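# Mount and tighten the centrifuge rotor, or tag it HOLD

## Task

The date is 11 July 2030. Read the rotor's use-by date on the card attached to the centrifuge. If that date has not yet passed, lower the rotor fully onto the centrifuge's drive, then thread the knob onto the top of the shaft, run it down until it seats on the rotor, and tighten it firmly. If the date has passed, do not mount the rotor: leave it where it is and place the HOLD block on top of it. In either case the rotor must never be dropped.

## Robot and tools

Robot: two six-joint arms, left_arm and right_arm, each ending in a Robotiq two-finger gripper (85 mm maximum opening). The fingers point along the gripper's +z axis and close along its y axis. end_effector_position is the point between the pads when they are closed. Closed fingertips reach about 19 mm past it, and open ones about 6 mm. A camera block on the wrist sticks out roughly 10 cm toward the gripper's +x.

Frames: the scene frame has its origin on the table top, midway between the nominal arm bases. +z is up, +x points out over the table, and left_arm is on the +y side (this is not the image side). The calibrated bases are left_arm at (+0.030, +0.455, 0) and right_arm at (+0.029, -0.641, 0), both almost unrotated. All hand poses, velocities and targets for an arm are in that arm's own base frame. Fixed cameras and the table use the scene frame.

Row format, used by execute_actions and move: one flat list of 20 numbers covering both arms, even if only one moves. The first 10 are for left_arm: x, y, z (metres, absolute position of the gripper point in the left base frame), then qw, qx, qy, qz (absolute orientation quaternion, w first), then gripper position, force_limit, speed. The last 10 are the same fields for right_arm in its own base frame. Gripper position runs -1 to +1: +1 is fully open, about -0.8 is where the pads meet, and -1 squeezes until something blocks the fingers. force_limit and speed also run -1 to +1, both starting at +1. At speed -1 the gap changes about 20 mm/s, at 0 about 85 mm/s, and at +1 about 150 mm/s. Slow, low-force closes give roughly 30 N per pad, and fast closes from wide open can give over 200 N. A new force_limit or speed only applies once position changes by at least 0.01. To keep an arm still, resend its last reported pose, and resend the same three gripper numbers (a 0 is a real command). To hold an orientation, repeat the same quaternion in every row.

Tools:
- execute_actions(actions, cameras): actions is a list of actions. Each action is a table of up to 15 rows, one row per 1/30 s step, and a short table repeats its final row. A target lying more than 0.6 m from the gripper's current position along any gripper axis gets the action refused for both arms. No images come back unless actions is empty or cameras names some.
- move(target, speed, blend, blocking, cameras): straight-line paths to absolute poses. target is one 20-number row or a list of up to 15 rows. speed is in m/s, from 0.002 to 3.2, default 0.25, and rotation is capped at twice that in rad/s; it can be one value or one per target. blend, in metres, rounds corners between listed targets; 0 means stopping at each one. Gripper numbers of later targets are applied on arrival. The whole move is capped at 10 s. With blocking=false the call returns after about 0.5 s, and a new move takes over from the running one. Paths do not avoid obstacles or the other arm, and grippers lag and may overshoot the commanded speed.
- wait(seconds): 0 to 10 s, with arms holding their last command.
- stop(): brakes a running move; the fingers keep moving.
- zoom_image(camera, region): region is [x0, y0, x1, y1] in pixels of the latest full image, at most 504 by 504.
- read_manual(section): licence texts only.
- finished_scene(scene): ends the scene permanently.
Cameras: cam_head_left, cam_head_right, cam_low, cam_left_wrist, cam_right_wrist, each 672x504.

Result lines: per arm end_effector_position, end_effector_quat_wxyz and velocities (the velocities are omitted when joint velocities read within noise). "Hand target" is the pose the arm is actually being driven to, which may fall short of the command, especially in orientation; the controller limits each step's orientation to 32 degrees from the current one. "Tool commands" gives present gripper commands. object_status: 0 moving, 1 blocked while opening, 2 blocked while closing (a real grip), 3 reached the request or pads met. position_measured is in counts: 3 open, about 78 at 60 mm, 130 at 40 mm, 180 at 20 mm, 230 pads together. Joint torques include the arm's own weight. move adds a "move:" line: done, off_target, moving, held or fault. limits=paced means the pose was clipped, and limits=held means steps were withheld, for example by the clearance check between arms. MOTOR HOT appears at 70 °C; at 85 °C an over-temperature brake stops the arm for 30 s or more.

Things to avoid: a net outside force of about 150 N, or joint contact torque at the limits (313, 313, 142, 53.2, 53.2, 53.2 N m, shoulder pan first to wrist 3 last), stops the arm for 10 s. Such a stop also happens if a target sits even slightly beyond a firm contact, since the arms are stiff. Approach contacts slowly and aim only just past them. Keep the arms from hitting or squeezing each other, and route paths around an arm's own base. Don't slam into fixed or heavy objects, let parts fall, release moving parts, or leave anything off the table. Don't grip hard on a part that still rests on something, and don't twist or swing loads violently. Holding loads or straining toward unreachable poses heats the motors. Loose objects may get bumped occasionally. The finished state must hold once the robot lets go.

Each tool is called as a command line: name --argument value for each argument, lists and objects as JSON in quotes; but a table of rows of numbers goes row by row, as --pt "numbers of a row", without its own name.

## Session

execute_actions --actions '[]'

Scene clock: 0.00 s.
left_arm: end_effector_position=(+0.5409, -0.7983, +0.3455) position_measured=3 object_status=3 end_effector_quat_wxyz=(-0.071, +0.986, +0.106, +0.104) | right_arm: end_effector_position=(+0.5396, +0.0588, +0.3981) position_measured=3 object_status=3 end_effector_quat_wxyz=(-0.136, +0.769, +0.514, +0.355)
Joint positions: left_arm=[1.912 -1.095 1.297 -1.68 -1.336 1.687] | right_arm=[2.493 -2.023 2.283 -1.799 -0.792 1.302]
Joint velocities: within noise
Joint torques (N m): no reading
Hand target: left_arm +0.5409, -0.7983, +0.3455; -0.071, +0.986, +0.106, +0.104 | right_arm +0.5396, +0.0588, +0.3981; -0.136, +0.769, +0.514, +0.355
Tool commands: left_gripper/position=+1.0 left_gripper/force_limit=+1.0 left_gripper/speed=+1.0 right_gripper/position=+1.0 right_gripper/force_limit=+1.0 right_gripper/speed=+1.0

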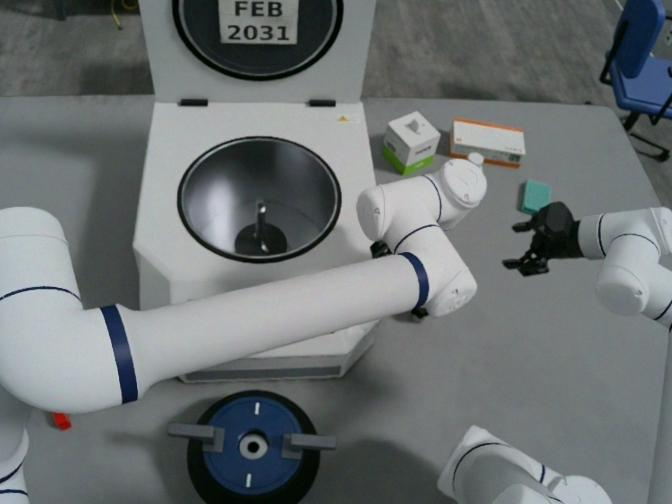

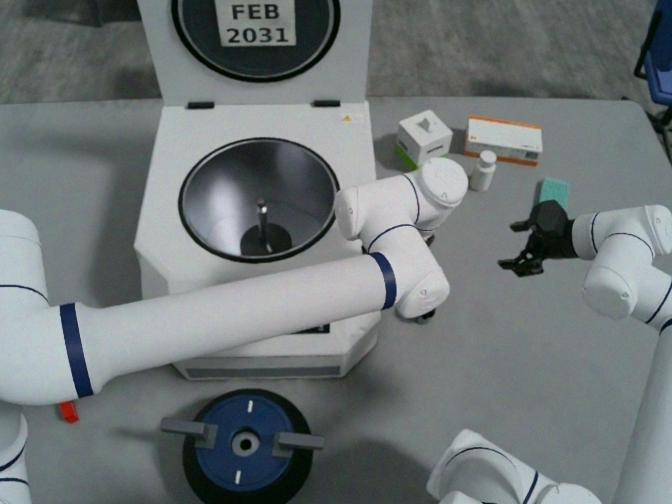

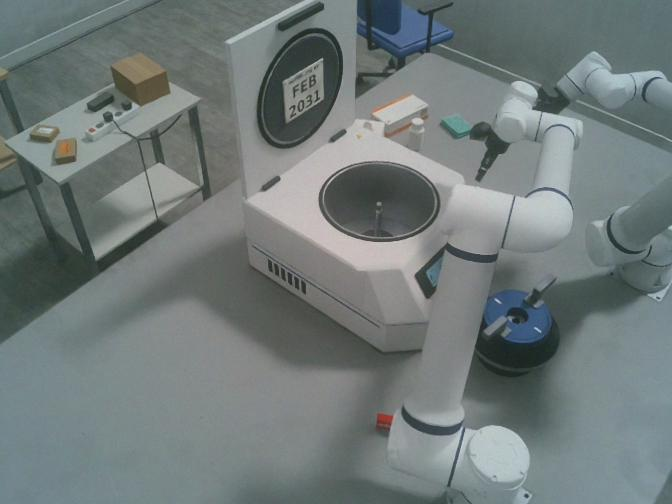

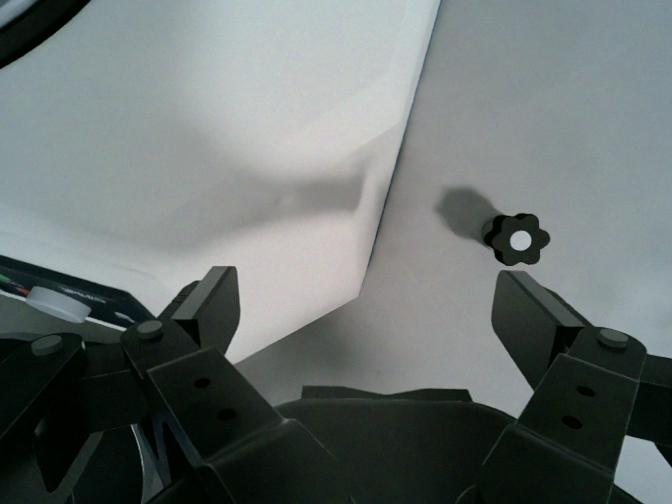

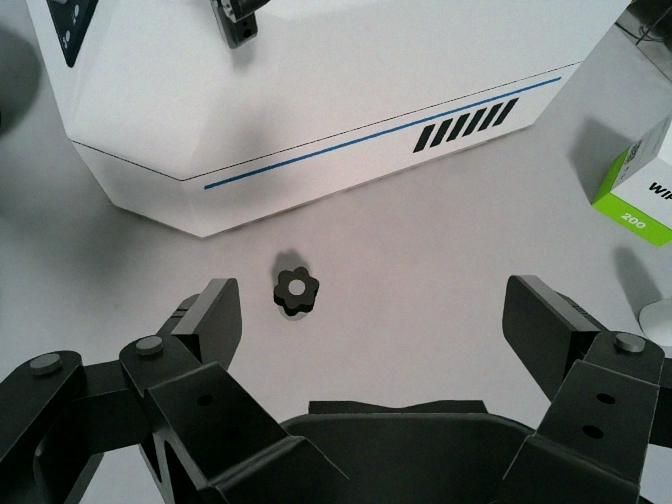

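zoom_image --camera "cam_low" --region '[220, 20, 360, 160]'

zoom_image --camera "cam_head_right" --region '[130, 120, 400, 320]'

zoom_image --camera "cam_head_right" --region '[150, 370, 340, 504]'

zoom_image --camera "cam_low" --region '[440, 250, 600, 390]'

Scaled by 3.600.

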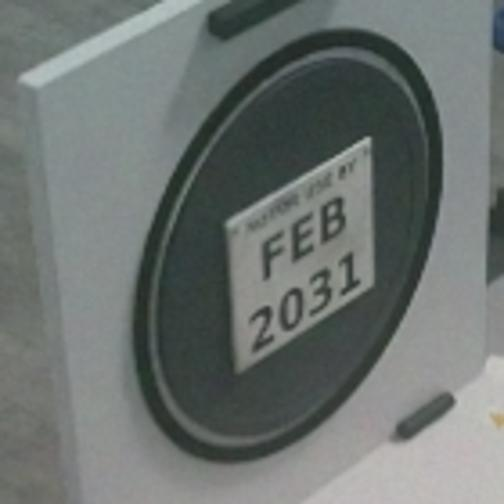

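Scaled by 1.867.

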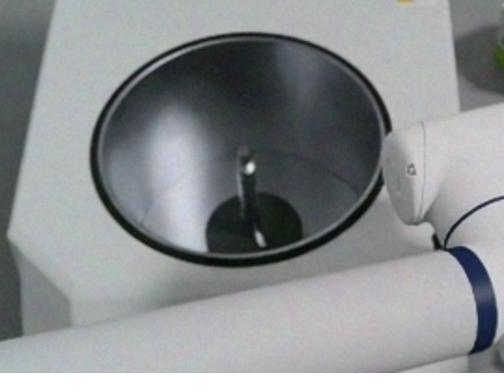

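Scaled by 2.653.

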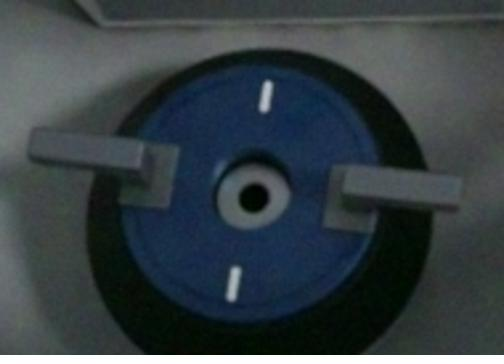

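Scaled by 3.150.

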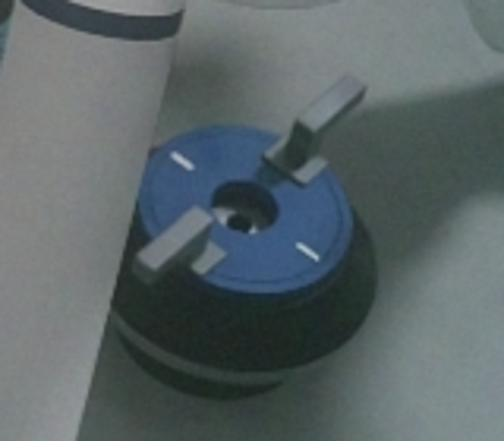

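move --pt "0.54 -0.75 0.50 0 0.9239 0.3827 0 1 1 1 0.5396 0.0588 0.3981 -0.136 0.769 0.514 0.355 1 1 1" --pt "0.70 -0.45 0.52 0 0.7071 0.7071 0 1 1 1 0.5396 0.0588 0.3981 -0.136 0.769 0.514 0.355 1 1 1" --blend '[0.05,0]' --speed 0.5 --cameras '["all"]'

Scene clock: 4.73 s.
left_arm: end_effector_position=(+0.6999, -0.4502, +0.5200) position_measured=3 object_status=3 end_effector_quat_wxyz=(+0.000, +0.707, +0.707, +0.000) | right_arm: end_effector_position=(+0.5396, +0.0588, +0.3981) position_measured=3 object_status=3 end_effector_quat_wxyz=(-0.136, +0.769, +0.514, +0.355)
Joint positions: left_arm=[2.355 -1.368 1.364 -1.567 -1.571 0.785] | right_arm=[2.493 -2.023 2.283 -1.799 -0.791 1.302]
Joint torques (N m): left_arm=[14.13 -136.83 -45.37 -1.41 1.6 -2.1] | right_arm=[-7.01 -14.74 -36.53 -3.61 3.65 3.14]
Hand target: left_arm +0.7000, -0.4500, +0.5200; +0.000, +0.707, +0.707, +0.000 | right_arm +0.5396, +0.0588, +0.3981; -0.136, +0.769, +0.514, +0.355
Off the commanded pose: left_arm 0.000 m, 0 deg | right_arm 0.000 m, 0 deg.
move: done
camera_calibration:
cam_left_wrist: T_world_to_cam=[[0.999817, 0.00324924, -0.0188748, -0.676502], [0.00949445, -0.939973, 0.341117, -0.590535], [-0.0166334, -0.341234, -0.939831, 0.472348], [0, 0, 0, 1]] pos_world=[0.689841, -0.391708, 0.632601]
cam_right_wrist: T_world_to_cam=[[0.883693, -0.44407, 0.147948, -0.499722], [-0.35273, -0.839575, -0.413153, 0.425668], [0.307682, 0.312914, -0.898564, 0.299656], [0, 0, 0, 1]] pos_world=[0.499548, 0.0417024, 0.519059]

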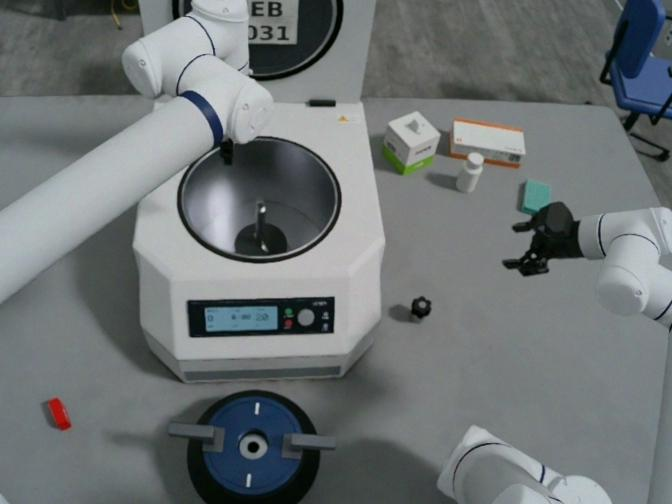

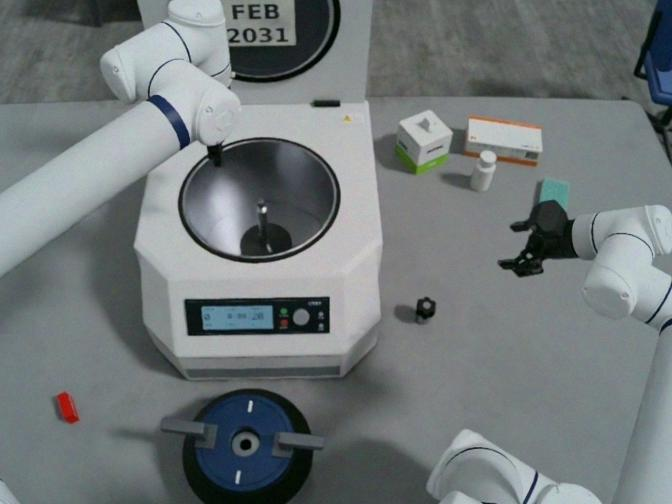

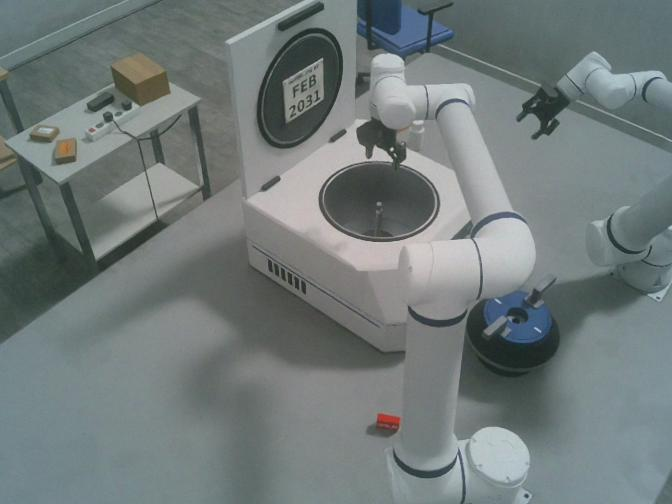

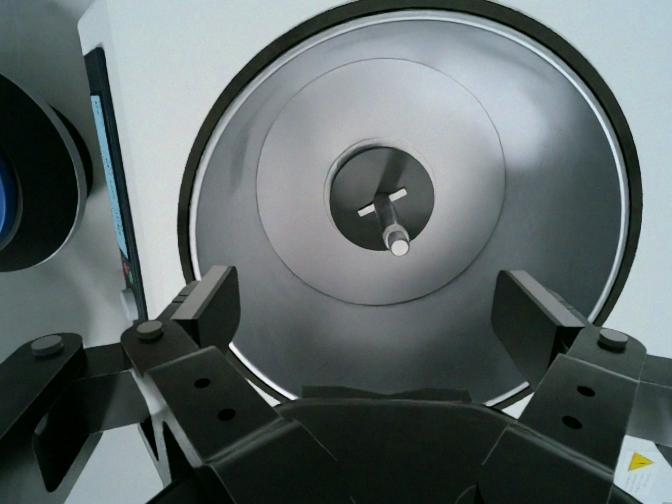

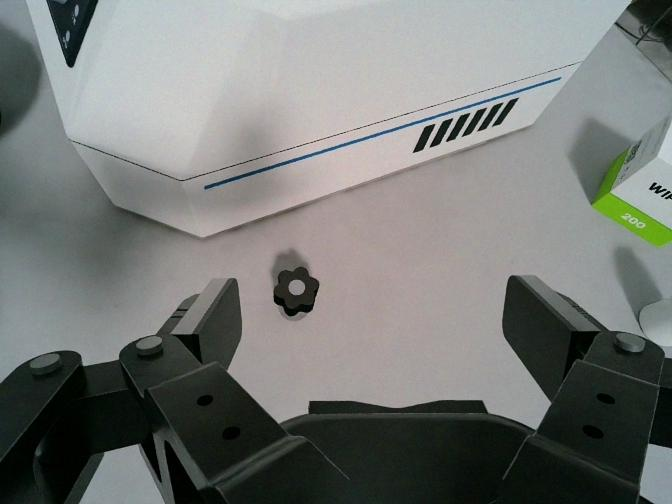

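move --target '[0.62,-0.50,0.50,0,0.7071,0.7071,0,1,1,1,0.592,0.106,0.29,0,0.7071,-0.7071,0,1,1,1]' --speed 0.5 --cameras '["cam_left_wrist","cam_right_wrist"]'

zoom_image --camera "cam_right_wrist" --region '[270, 180, 410, 320]'

zoom_image --camera "cam_left_wrist" --region '[380, 180, 580, 380]'

Scene clock: 8.93 s.
left_arm: end_effector_position=(+0.6200, -0.5000, +0.5000) position_measured=3 object_status=3 end_effector_quat_wxyz=(+0.000, +0.707, +0.707, +0.000) | right_arm: end_effector_position=(+0.5920, +0.1060, +0.2900) position_measured=3 object_status=3 end_effector_quat_wxyz=(+0.000, +0.707, -0.707, +0.000)
Joint positions: left_arm=[2.238 -1.427 1.469 -1.613 -1.571 0.667] | right_arm=[3.019 -1.673 2.101 -1.999 -1.571 4.59]
Joint torques (N m): left_arm=[-15.4 -127.6 -45.58 -9.91 0.06 -1.87] | right_arm=[-14.2 -15.87 -50.02 -1 2.07 2.91]
Hand target: left_arm +0.6200, -0.5000, +0.5000; +0.000, +0.707, +0.707, +0.000 | right_arm +0.5920, +0.1060, +0.2900; +0.000, +0.707, -0.707, +0.000
Off the commanded pose: left_arm 0.000 m, 0 deg | right_arm 0.000 m, 0 deg.
move: done
camera_calibration:
cam_left_wrist: T_world_to_cam=[[0.999814, 0.00365888, -0.0189207, -0.596622], [0.00989516, -0.93997, 0.341112, -0.630006], [-0.0165368, -0.341236, -0.939832, 0.43517], [0, 0, 0, 1]] pos_world=[0.609942, -0.441508, 0.612601]
cam_right_wrist: T_world_to_cam=[[-0.999922, 0.0124743, 0.00112758, 0.600135], [0.0121428, 0.943385, 0.331478, -0.181843], [0.00307122, 0.331466, -0.943462, 0.362987], [0, 0, 0, 1]] pos_world=[0.601181, 0.0437437, 0.402064]
Images, in order (width x height): cam_left_wrist 672x504, cam_right_wrist 672x504.

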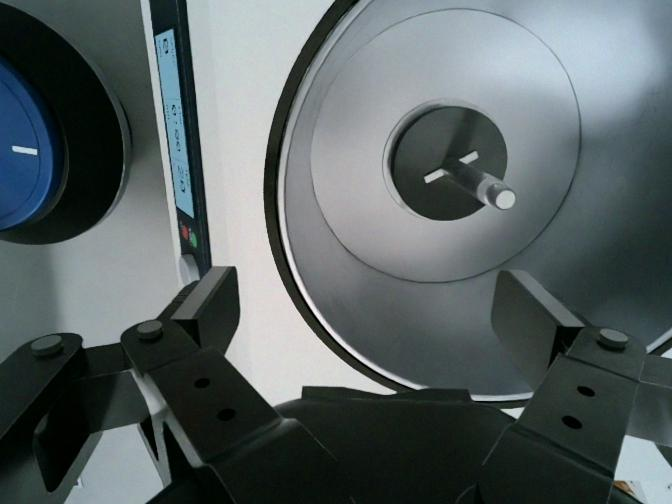

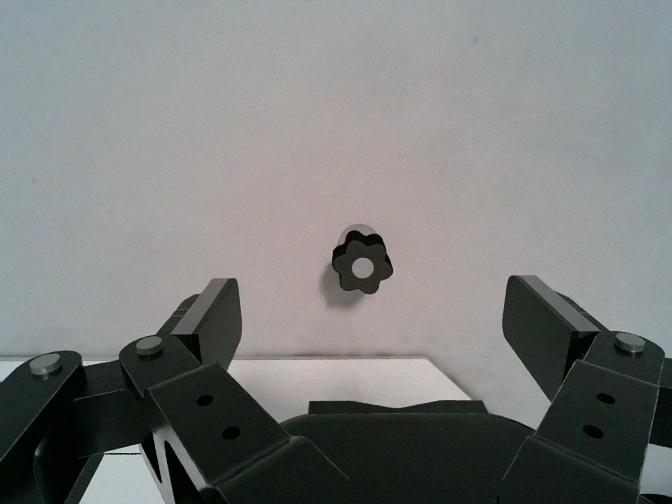

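Scaled by 3.600.

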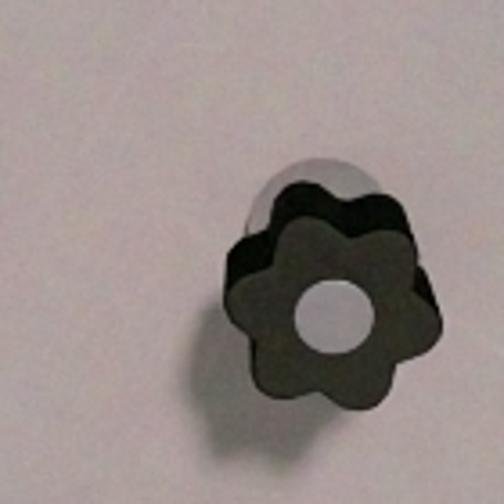

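Scaled by 2.520.

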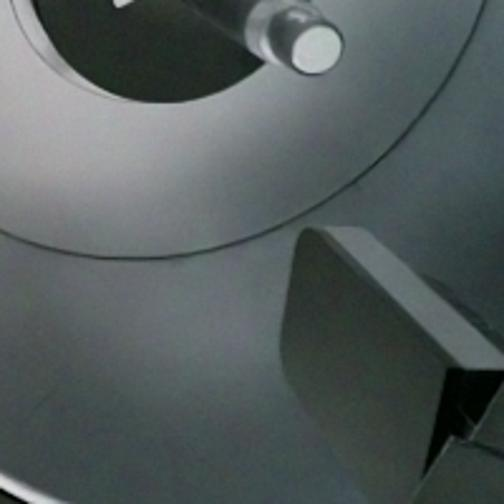

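move --target '[0.25,-0.36,0.47,0,0.7071,0.7071,0,1,1,1,0.592,0.106,0.29,0,0.7071,-0.7071,0,1,1,1]' --speed 0.5 --cameras '["cam_left_wrist","cam_head_right"]'

zoom_image --camera "cam_left_wrist" --region '[160, 60, 500, 315]'

Scene clock: 11.20 s.
left_arm: end_effector_position=(+0.2501, -0.3600, +0.4700) position_measured=3 object_status=3 end_effector_quat_wxyz=(+0.000, +0.707, +0.707, +0.000) | right_arm: end_effector_position=(+0.5920, +0.1060, +0.2900) position_measured=3 object_status=3 end_effector_quat_wxyz=(+0.000, +0.707, -0.707, +0.000)
Joint positions: left_arm=[1.761 -2.058 2.038 -1.551 -1.571 0.19] | right_arm=[3.019 -1.673 2.101 -1.999 -1.571 4.59]
Joint torques (N m): left_arm=[-14.5 -38.99 -45.82 -1.35 1.43 -2.23] | right_arm=[-14.41 -16.08 -49.59 -1.2 1.82 3.2]
Hand target: left_arm +0.2500, -0.3600, +0.4700; +0.000, +0.707, +0.707, +0.000 | right_arm +0.5920, +0.1060, +0.2900; +0.000, +0.707, -0.707, +0.000
Off the commanded pose: left_arm 0.000 m, 0 deg | right_arm 0.000 m, 0 deg.
move: done
camera_calibration:
cam_left_wrist: T_world_to_cam=[[0.999814, 0.00365888, -0.0189207, -0.22787], [0.00989516, -0.93997, 0.341112, -0.484611], [-0.0165368, -0.341236, -0.939832, 0.448597], [0, 0, 0, 1]] pos_world=[0.240042, -0.301608, 0.582601]
Images, in order (width x height): cam_head_right 672x504, cam_left_wrist 672x504.

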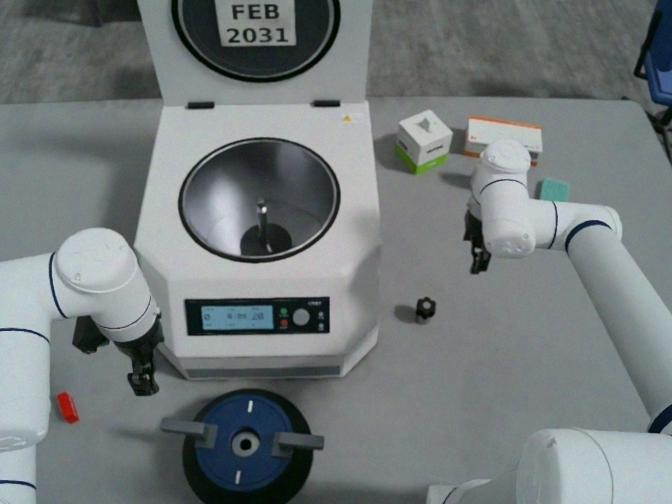

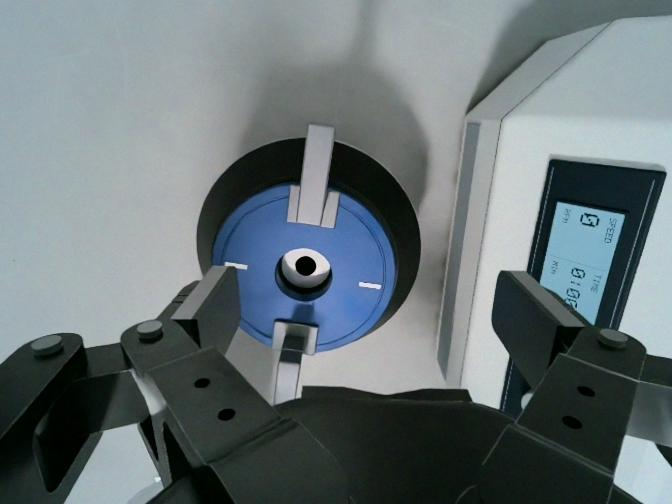

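Scaled by 1.482.

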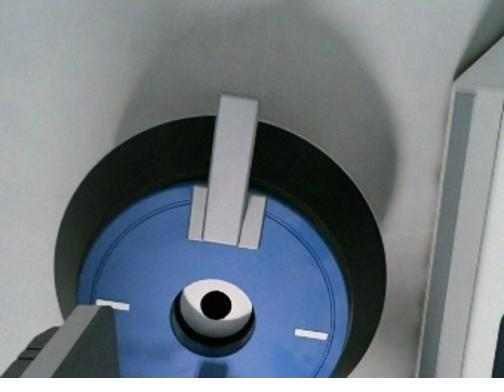

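move --target '[0.27,-0.24,0.50,0,0.7071,0.7071,0,1,1,1,0.592,0.106,0.29,0,0.7071,-0.7071,0,1,1,1]' --speed 0.5 --cameras '["cam_left_wrist"]'

zoom_image --camera "cam_left_wrist" --region '[190, 50, 490, 275]'

Scene clock: 12.57 s.
left_arm: end_effector_position=(+0.2700, -0.2401, +0.5000) position_measured=3 object_status=3 end_effector_quat_wxyz=(+0.000, +0.707, +0.707, +0.000) | right_arm: end_effector_position=(+0.5920, +0.1060, +0.2900) position_measured=3 object_status=3 end_effector_quat_wxyz=(+0.000, +0.707, -0.707, +0.000)
Joint positions: left_arm=[1.901 -2.21 2.05 -1.411 -1.571 0.33] | right_arm=[3.019 -1.673 2.101 -1.999 -1.571 4.59]
Joint torques (N m): left_arm=[16.33 -17.58 -63.9 -1.48 -1.51 3.43] | right_arm=[-12.83 -16.05 -50.27 -1.18 1.61 3.25]
Hand target: left_arm +0.2700, -0.2400, +0.5000; +0.000, +0.707, +0.707, +0.000 | right_arm +0.5920, +0.1060, +0.2900; +0.000, +0.707, -0.707, +0.000
Off the commanded pose: left_arm 0.000 m, 0 deg | right_arm 0.000 m, 0 deg.
move: done
camera_calibration:
cam_left_wrist: T_world_to_cam=[[0.999814, 0.00365888, -0.0189207, -0.24764], [0.00989516, -0.93997, 0.341112, -0.382304], [-0.0165368, -0.341236, -0.939832, 0.517941], [0, 0, 0, 1]] pos_world=[0.259942, -0.181708, 0.612501]
Images, in order (width x height): cam_left_wrist 672x504.

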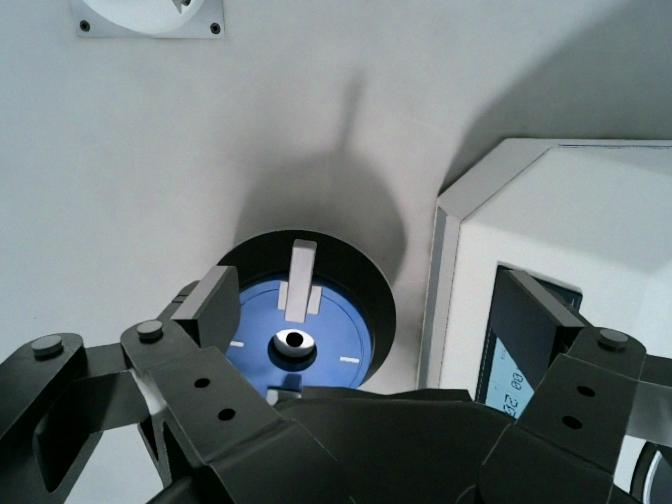

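Scaled by 1.680.

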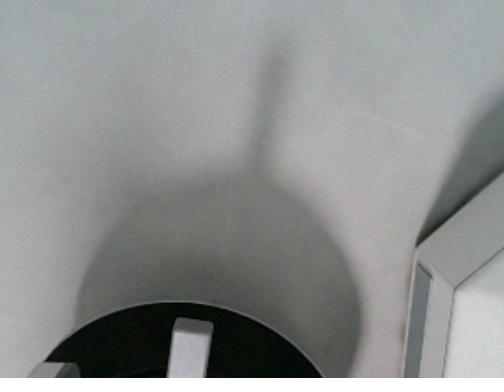

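move --pt "0.27 -0.24 0.50 0 0.7071 0.7071 0 1 1 1 0.40 0.32 0.48 0 0.7071 -0.7071 0 1 1 1" --pt "0.27 -0.24 0.50 0 0.7071 0.7071 0 1 1 1 0.19 0.385 0.50 0 0.7071 -0.7071 0 1 1 1" --blend '[0.05,0]' --speed 0.5 --cameras '["cam_right_wrist"]'

move --target '[0.27,-0.24,0.50,0,0.7071,0.7071,0,1,1,1,0.19,0.504,0.47,0,0.7071,-0.7071,0,1,1,1]' --speed 0.5 --cameras '["cam_right_wrist"]'

zoom_image --camera "cam_right_wrist" --region '[200, 80, 500, 305]'

Scene clock: 15.83 s.
left_arm: end_effector_position=(+0.2700, -0.2400, +0.5000) position_measured=3 object_status=3 end_effector_quat_wxyz=(+0.000, +0.707, +0.707, +0.000) | right_arm: end_effector_position=(+0.1901, +0.3849, +0.5000) position_measured=3 object_status=3 end_effector_quat_wxyz=(+0.000, +0.707, -0.707, +0.000)
Joint positions: left_arm=[1.901 -2.21 2.05 -1.41 -1.571 0.331] | right_arm=[3.827 -2.073 1.993 -1.491 -1.571 5.398]
Joint torques (N m): left_arm=[14.19 -17.64 -63.16 -1.41 -1.53 3.36] | right_arm=[11.6 8.29 -54.77 -0.97 -2.57 2.94]
Hand target: left_arm +0.2700, -0.2400, +0.5000; +0.000, +0.707, +0.707, +0.000 | right_arm +0.1900, +0.3850, +0.5000; +0.000, +0.707, -0.707, +0.000
Off the commanded pose: left_arm 0.000 m, 0 deg | right_arm 0.000 m, 0 deg.
move: done
camera_calibration:
cam_right_wrist: T_world_to_cam=[[-0.999919, 0.0126641, 0.00119507, 0.194447], [0.0123439, 0.94335, 0.33157, -0.509768], [0.00307165, 0.331558, -0.94343, 0.469852], [0, 0, 0, 1]] pos_world=[0.199281, 0.322644, 0.612064]
Images, in order (width x height): cam_right_wrist 672x504.

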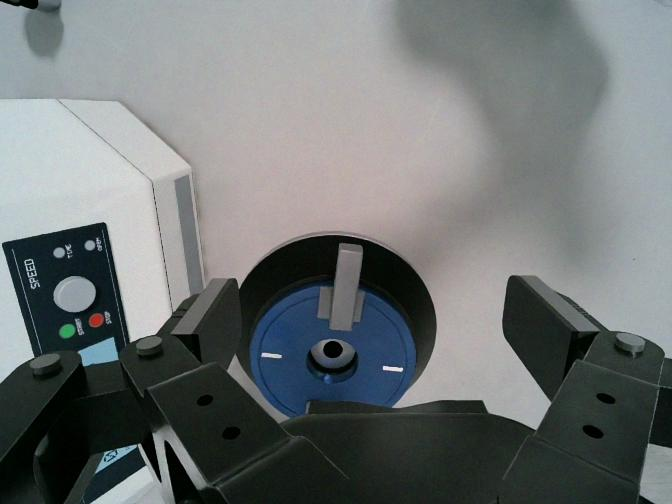

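Scene clock: 16.83 s.
left_arm: end_effector_position=(+0.2700, -0.2400, +0.5000) position_measured=3 object_status=3 end_effector_quat_wxyz=(+0.000, +0.707, +0.707, +0.000) | right_arm: end_effector_position=(+0.1900, +0.5039, +0.4700) position_measured=3 object_status=3 end_effector_quat_wxyz=(+0.000, +0.707, -0.707, +0.000)
Joint positions: left_arm=[1.901 -2.21 2.05 -1.41 -1.571 0.331] | right_arm=[4.016 -1.867 1.926 -1.629 -1.571 5.587]
Joint torques (N m): left_arm=[14.45 -16.53 -63.84 -1.37 -1.66 3.34] | right_arm=[7.32 -8.25 -55.08 -3 -2.48 2.35]
Hand target: left_arm +0.2700, -0.2400, +0.5000; +0.000, +0.707, +0.707, +0.000 | right_arm +0.1900, +0.5040, +0.4700; +0.000, +0.707, -0.707, +0.000
Off the commanded pose: left_arm 0.000 m, 0 deg | right_arm 0.000 m, 0 deg.
move: done
camera_calibration:
cam_right_wrist: T_world_to_cam=[[-0.999919, 0.0126314, 0.00128956, 0.192835], [0.0123444, 0.94335, 0.331568, -0.612078], [0.00297167, 0.331558, -0.94343, 0.402115], [0, 0, 0, 1]] pos_world=[0.199181, 0.441644, 0.582064]
Images, in order (width x height): cam_right_wrist 672x504.

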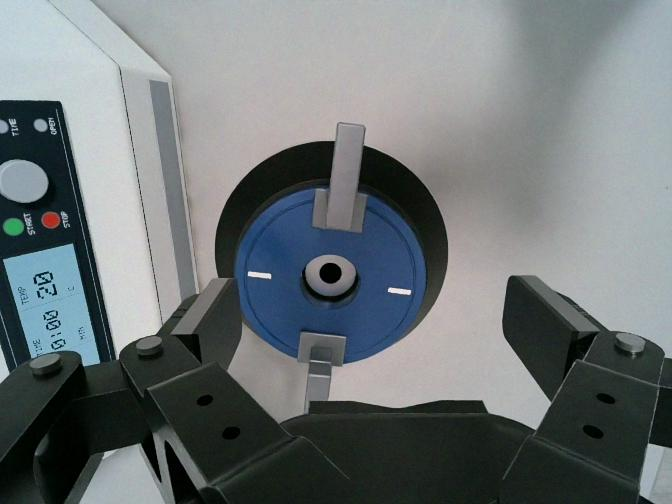

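Scaled by 1.680.

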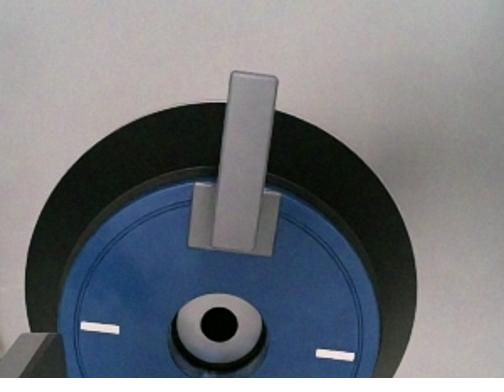

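move --target '[0.27,-0.24,0.50,0,0.7071,0.7071,0,1,1,1,0.62,0.58,0.52,0,0.7071,-0.7071,0,1,1,1]' --speed 0.5 --cameras '["cam_right_wrist"]'

zoom_image --camera "cam_right_wrist" --region '[100, 100, 350, 287]'

move --target '[0.27,-0.24,0.50,0,0.7071,0.7071,0,1,1,1,0.71,0.54,0.53,0,0.7071,-0.7071,0,1,1,1]' --speed 0.5 --cameras '["cam_right_wrist"]'

zoom_image --camera "cam_right_wrist" --region '[170, 120, 420, 307]'

Scene clock: 19.37 s.
left_arm: end_effector_position=(+0.2700, -0.2400, +0.5000) position_measured=3 object_status=3 end_effector_quat_wxyz=(+0.000, +0.707, +0.707, +0.000) | right_arm: end_effector_position=(+0.6199, +0.5800, +0.5200) position_measured=3 object_status=3 end_effector_quat_wxyz=(+0.000, +0.707, -0.707, +0.000)
Joint positions: left_arm=[1.901 -2.21 2.05 -1.41 -1.571 0.331] | right_arm=[3.683 -1.339 1.329 -1.56 -1.571 5.254]
Joint torques (N m): left_arm=[14.95 -14.53 -63.51 -1.13 -1.58 3.36] | right_arm=[-17.8 -45.37 -54.64 -0.71 -1.49 -3.68]
Hand target: left_arm +0.2700, -0.2400, +0.5000; +0.000, +0.707, +0.707, +0.000 | right_arm +0.6200, +0.5800, +0.5200; +0.000, +0.707, -0.707, +0.000
Off the commanded pose: left_arm 0.000 m, 0 deg | right_arm 0.000 m, 0 deg.
move: done
camera_calibration:
cam_right_wrist: T_world_to_cam=[[-0.999919, 0.0126629, 0.00119467, 0.621819], [0.0123427, 0.94335, 0.33157, -0.705753], [0.00307165, 0.331558, -0.94343, 0.422714], [0, 0, 0, 1]] pos_world=[0.629181, 0.517744, 0.632064]
Images, in order (width x height): cam_right_wrist 672x504.

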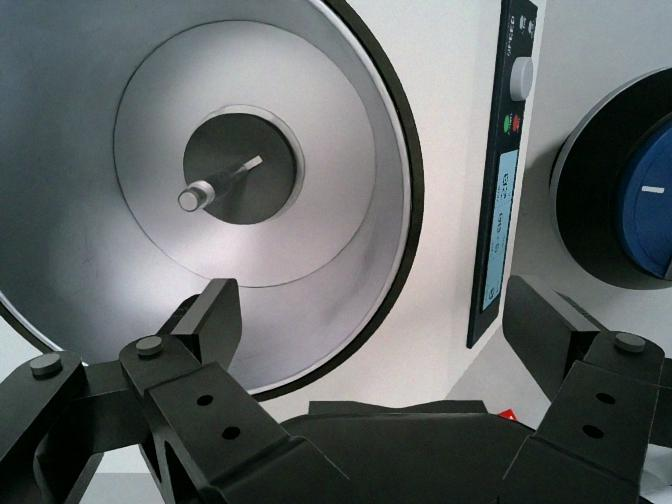

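Scaled by 2.016.

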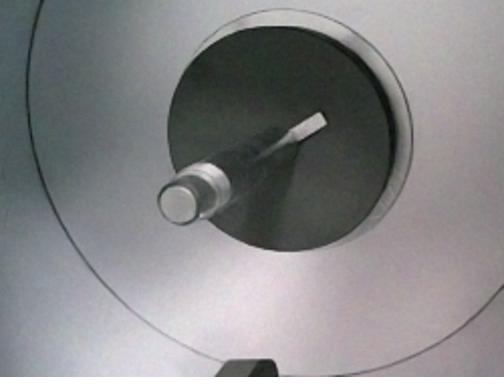

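Scene clock: 20.33 s.
left_arm: end_effector_position=(+0.2700, -0.2400, +0.5000) position_measured=3 object_status=3 end_effector_quat_wxyz=(+0.000, +0.707, +0.707, +0.000) | right_arm: end_effector_position=(+0.7099, +0.5400, +0.5300) position_measured=3 object_status=3 end_effector_quat_wxyz=(+0.000, +0.707, -0.707, +0.000)
Joint positions: left_arm=[1.901 -2.21 2.05 -1.41 -1.571 0.331] | right_arm=[3.592 -1.264 1.214 -1.521 -1.571 5.162]
Joint torques (N m): left_arm=[14.09 -15.32 -63.76 -1.49 -1.48 3.32] | right_arm=[-15.92 -44.75 -53.33 -1.29 1.51 -3.23]
Hand target: left_arm +0.2700, -0.2400, +0.5000; +0.000, +0.707, +0.707, +0.000 | right_arm +0.7100, +0.5400, +0.5300; +0.000, +0.707, -0.707, +0.000
Off the commanded pose: left_arm 0.000 m, 0 deg | right_arm 0.000 m, 0 deg.
move: done
camera_calibration:
cam_right_wrist: T_world_to_cam=[[-0.999919, 0.0126632, 0.00119296, 0.712207], [0.0123427, 0.943381, 0.33148, -0.672402], [0.00307219, 0.331468, -0.943461, 0.445197], [0, 0, 0, 1]] pos_world=[0.719081, 0.477744, 0.642064]
Images, in order (width x height): cam_right_wrist 672x504.

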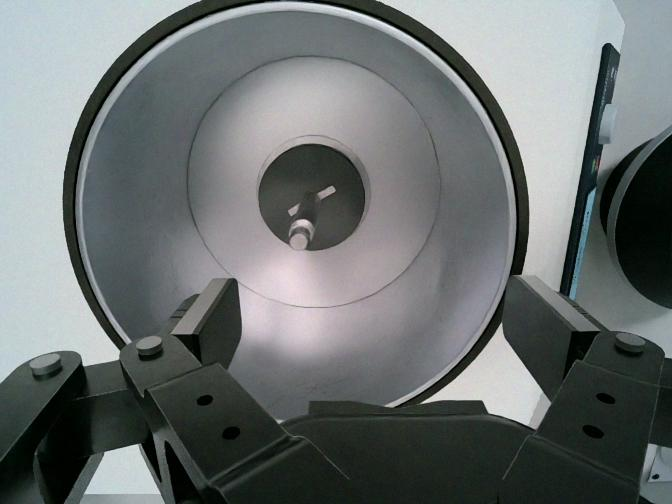

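Scaled by 2.016.

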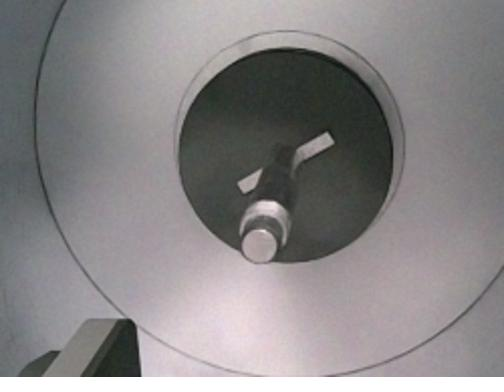

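move --pt "0.216 -0.3363 0.33 0 0.7536 0.6574 0 1 -0.7 -0.8 0.1872 0.4816 0.48 0 0.6593 -0.7518 0 1 -0.7 -0.8" --pt "0.216 -0.3363 0.29 0 0.7536 0.6574 0 1 -0.7 -0.8 0.1872 0.4816 0.29 0 0.6593 -0.7518 0 1 -0.7 -0.8" --blend '[0.05,0]' --speed '[0.5,0.3]' --cameras '["all"]'

Scene clock: 23.27 s.
left_arm: end_effector_position=(+0.2160, -0.3363, +0.2900) position_measured=3 object_status=3 end_effector_quat_wxyz=(+0.000, +0.754, +0.657, +0.000) | right_arm: end_effector_position=(+0.1872, +0.4816, +0.2901) position_measured=3 object_status=3 end_effector_quat_wxyz=(+0.000, -0.659, +0.752, +0.000)
Joint positions: left_arm=[1.681 -2.097 2.376 -1.85 -1.571 0.247] | right_arm=[3.991 -1.834 2.228 -1.964 -1.571 5.693]
Joint torques (N m): left_arm=[5.61 15.94 -43.34 -9.81 0.68 2.77] | right_arm=[15.66 -5.05 -34.2 -3.03 -2.54 3.1]
Hand target: left_arm +0.2160, -0.3363, +0.2900; +0.000, +0.754, +0.657, +0.000 | right_arm +0.1872, +0.4816, +0.2900; +0.000, -0.659, +0.752, +0.000
Off the commanded pose: left_arm 0.000 m, 0 deg | right_arm 0.000 m, 0 deg.
move: done
camera_calibration:
cam_left_wrist: T_world_to_cam=[[0.991061, -0.132062, -0.0189316, -0.240997], [-0.117759, -0.932621, 0.341102, -0.370466], [-0.0627026, -0.335824, -0.939836, 0.298772], [0, 0, 0, 1]] pos_world=[0.21395, -0.276996, 0.402601]
cam_right_wrist: T_world_to_cam=[[-0.989706, 0.14311, 0.00121678, 0.125866], [0.13542, 0.933701, 0.331458, -0.549688], [0.0462989, 0.328211, -0.943469, 0.233308], [0, 0, 0, 1]] pos_world=[0.188207, 0.418658, 0.402164]

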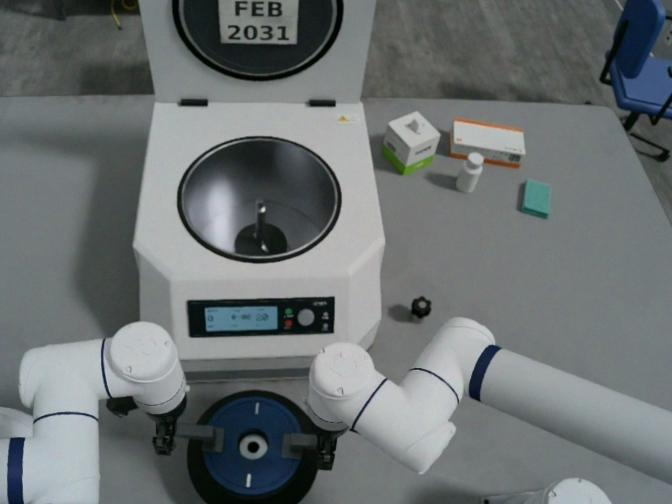

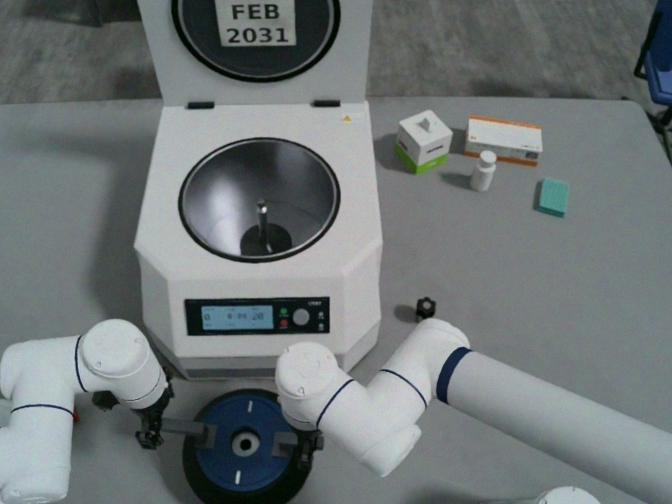

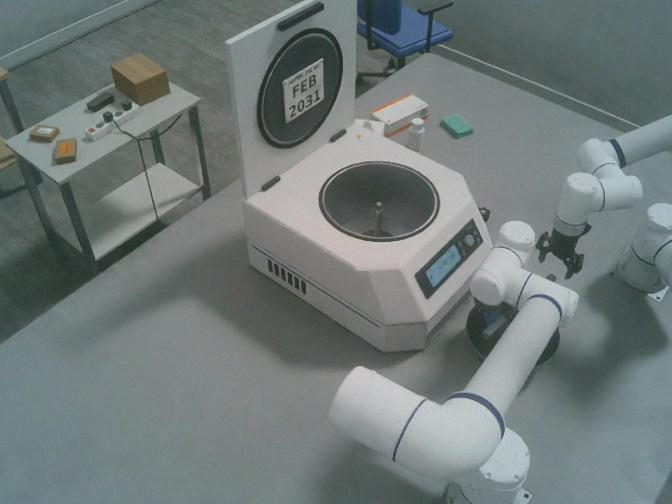

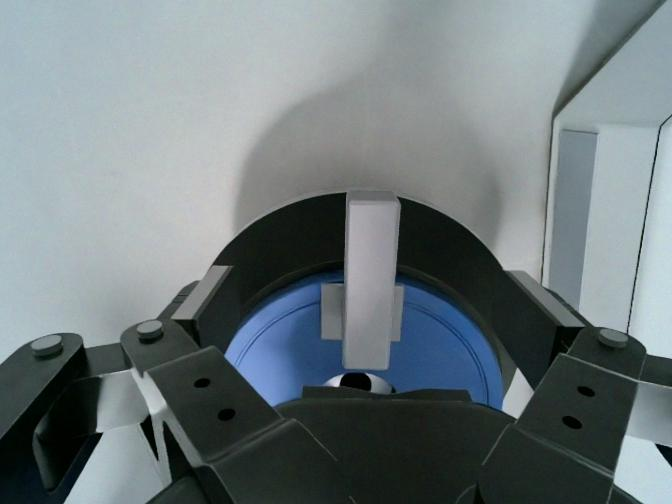

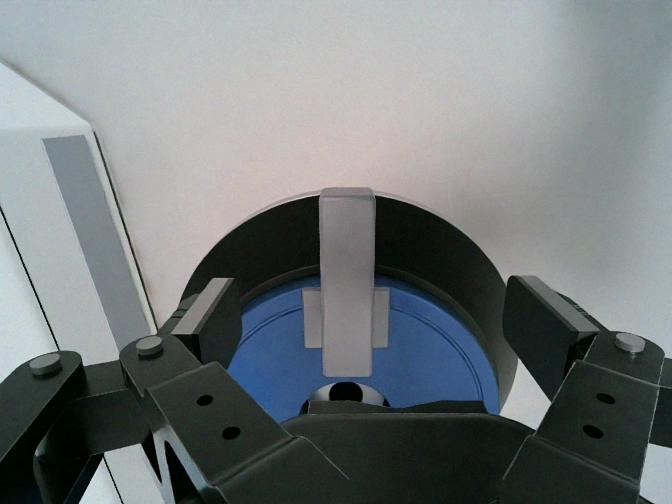

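move --target '[0.25,-0.36,0.47,0,0.7071,0.7071,0,1,-0.7,-0.8,0.1872,0.4816,0.29,0,0.6593,-0.7518,0,1,-0.7,-0.8]' --speed 0.5 --cameras '["cam_left_wrist"]'

zoom_image --camera "cam_left_wrist" --region '[160, 60, 500, 315]'

Scene clock: 25.33 s.
left_arm: end_effector_position=(+0.2500, -0.3600, +0.4699) position_measured=3 object_status=3 end_effector_quat_wxyz=(+0.000, +0.707, +0.707, +0.000) | right_arm: end_effector_position=(+0.1872, +0.4816, +0.2900) position_measured=3 object_status=3 end_effector_quat_wxyz=(+0.000, -0.659, +0.752, +0.000)
Joint positions: left_arm=[1.761 -2.058 2.039 -1.551 -1.571 0.19] | right_arm=[3.991 -1.834 2.228 -1.965 -1.571 5.693]
Joint torques (N m): left_arm=[14.54 8.28 -63.4 -1.44 -1.57 -1.85] | right_arm=[11.77 -7.27 -35.69 -3.62 -2.39 3.18]
Hand target: left_arm +0.2500, -0.3600, +0.4700; +0.000, +0.707, +0.707, +0.000 | right_arm +0.1872, +0.4816, +0.2900; +0.000, -0.659, +0.752, +0.000
Off the commanded pose: left_arm 0.000 m, 0 deg | right_arm 0.000 m, 0 deg.
move: done
camera_calibration:
cam_left_wrist: T_world_to_cam=[[0.999815, 0.0035652, -0.0188858, -0.227821], [0.0097952, -0.939971, 0.341114, -0.484458], [-0.016536, -0.341236, -0.939832, 0.448535], [0, 0, 0, 1]] pos_world=[0.239942, -0.301508, 0.582501]
Images, in order (width x height): cam_left_wrist 672x504.

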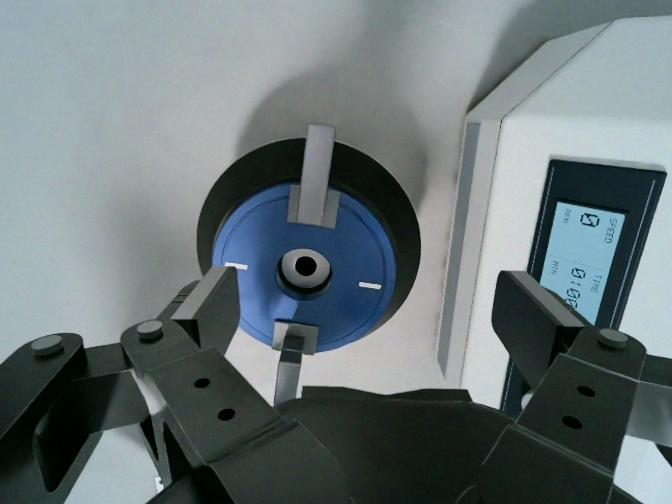

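Scaled by 1.482.

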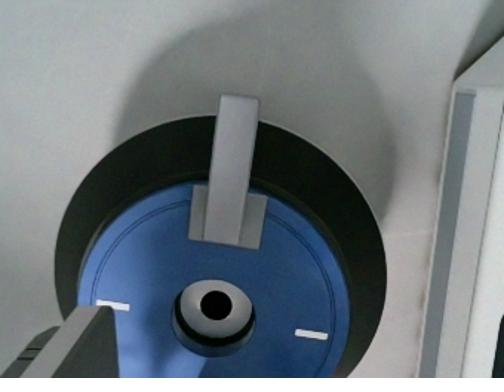

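move --pt "0.224 -0.337 0.30 0 0.7604 0.6494 0 1 -0.7 -0.8 0.1915 0.481 0.29 0 0.6593 -0.7518 0 1 -0.7 -0.8" --pt "0.224 -0.337 0.235 0 0.7604 0.6494 0 1 -0.7 -0.8 0.1915 0.481 0.24 0 0.6593 -0.7518 0 1 -0.7 -0.8" --blend '[0.03,0]' --speed '[0.5,0.2]' --cameras '["cam_left_wrist","cam_right_wrist"]'

Scene clock: 27.20 s.
left_arm: end_effector_position=(+0.2240, -0.3370, +0.2351) position_measured=3 object_status=3 end_effector_quat_wxyz=(+0.000, +0.760, +0.649, +0.000) | right_arm: end_effector_position=(+0.1915, +0.4810, +0.2401) position_measured=3 object_status=3 end_effector_quat_wxyz=(+0.000, -0.659, +0.752, +0.000)
Joint positions: left_arm=[1.703 -2.039 2.452 -1.984 -1.571 0.29] | right_arm=[3.984 -1.786 2.291 -2.075 -1.571 5.685]
Joint torques (N m): left_arm=[15.28 12.02 -41.41 -9.86 -1.51 3.26] | right_arm=[5.47 -5.87 -33.83 -3.51 -0.96 2.15]
Hand target: left_arm +0.2240, -0.3370, +0.2350; +0.000, +0.760, +0.649, +0.000 | right_arm +0.1915, +0.4810, +0.2400; +0.000, -0.659, +0.752, +0.000
Off the commanded pose: left_arm 0.000 m, 0 deg | right_arm 0.000 m, 0 deg.
move: done
camera_calibration:
cam_left_wrist: T_world_to_cam=[[0.988071, -0.15283, -0.0189127, -0.25642], [-0.137309, -0.929937, 0.341122, -0.346165], [-0.0697214, -0.334456, -0.939829, 0.249477], [0, 0, 0, 1]] pos_world=[0.223224, -0.277662, 0.347701]
cam_right_wrist: T_world_to_cam=[[-0.989725, 0.14298, 0.00129148, 0.130301], [0.135318, 0.933689, 0.331532, -0.533106], [0.0461966, 0.3283, -0.943443, 0.186011], [0, 0, 0, 1]] pos_world=[0.192507, 0.418058, 0.352064]
Images, in order (width x height): cam_left_wrist 672x504, cam_right_wrist 672x504.

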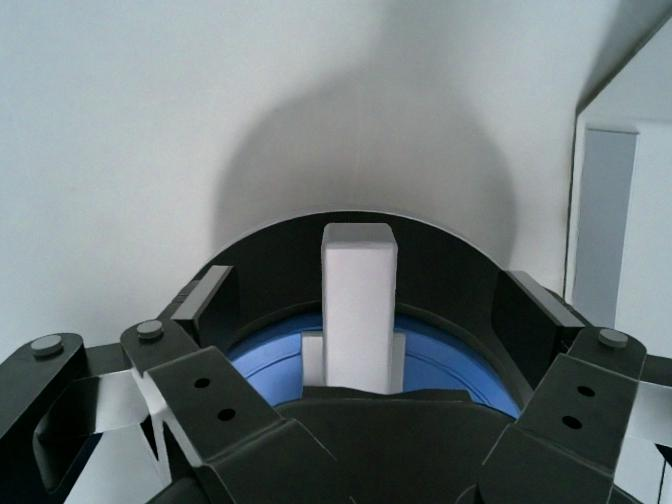

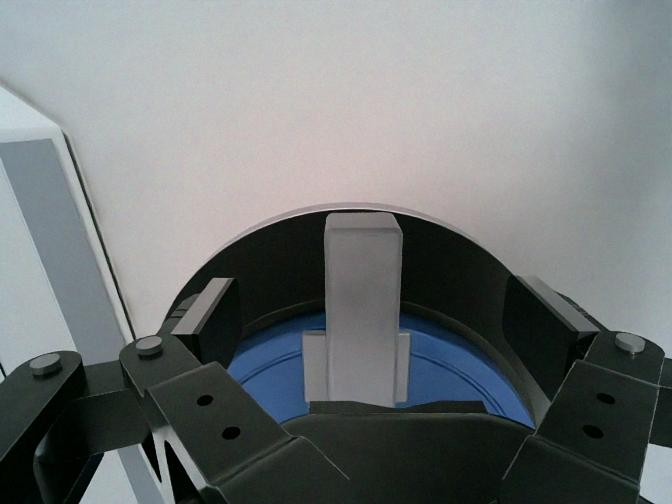

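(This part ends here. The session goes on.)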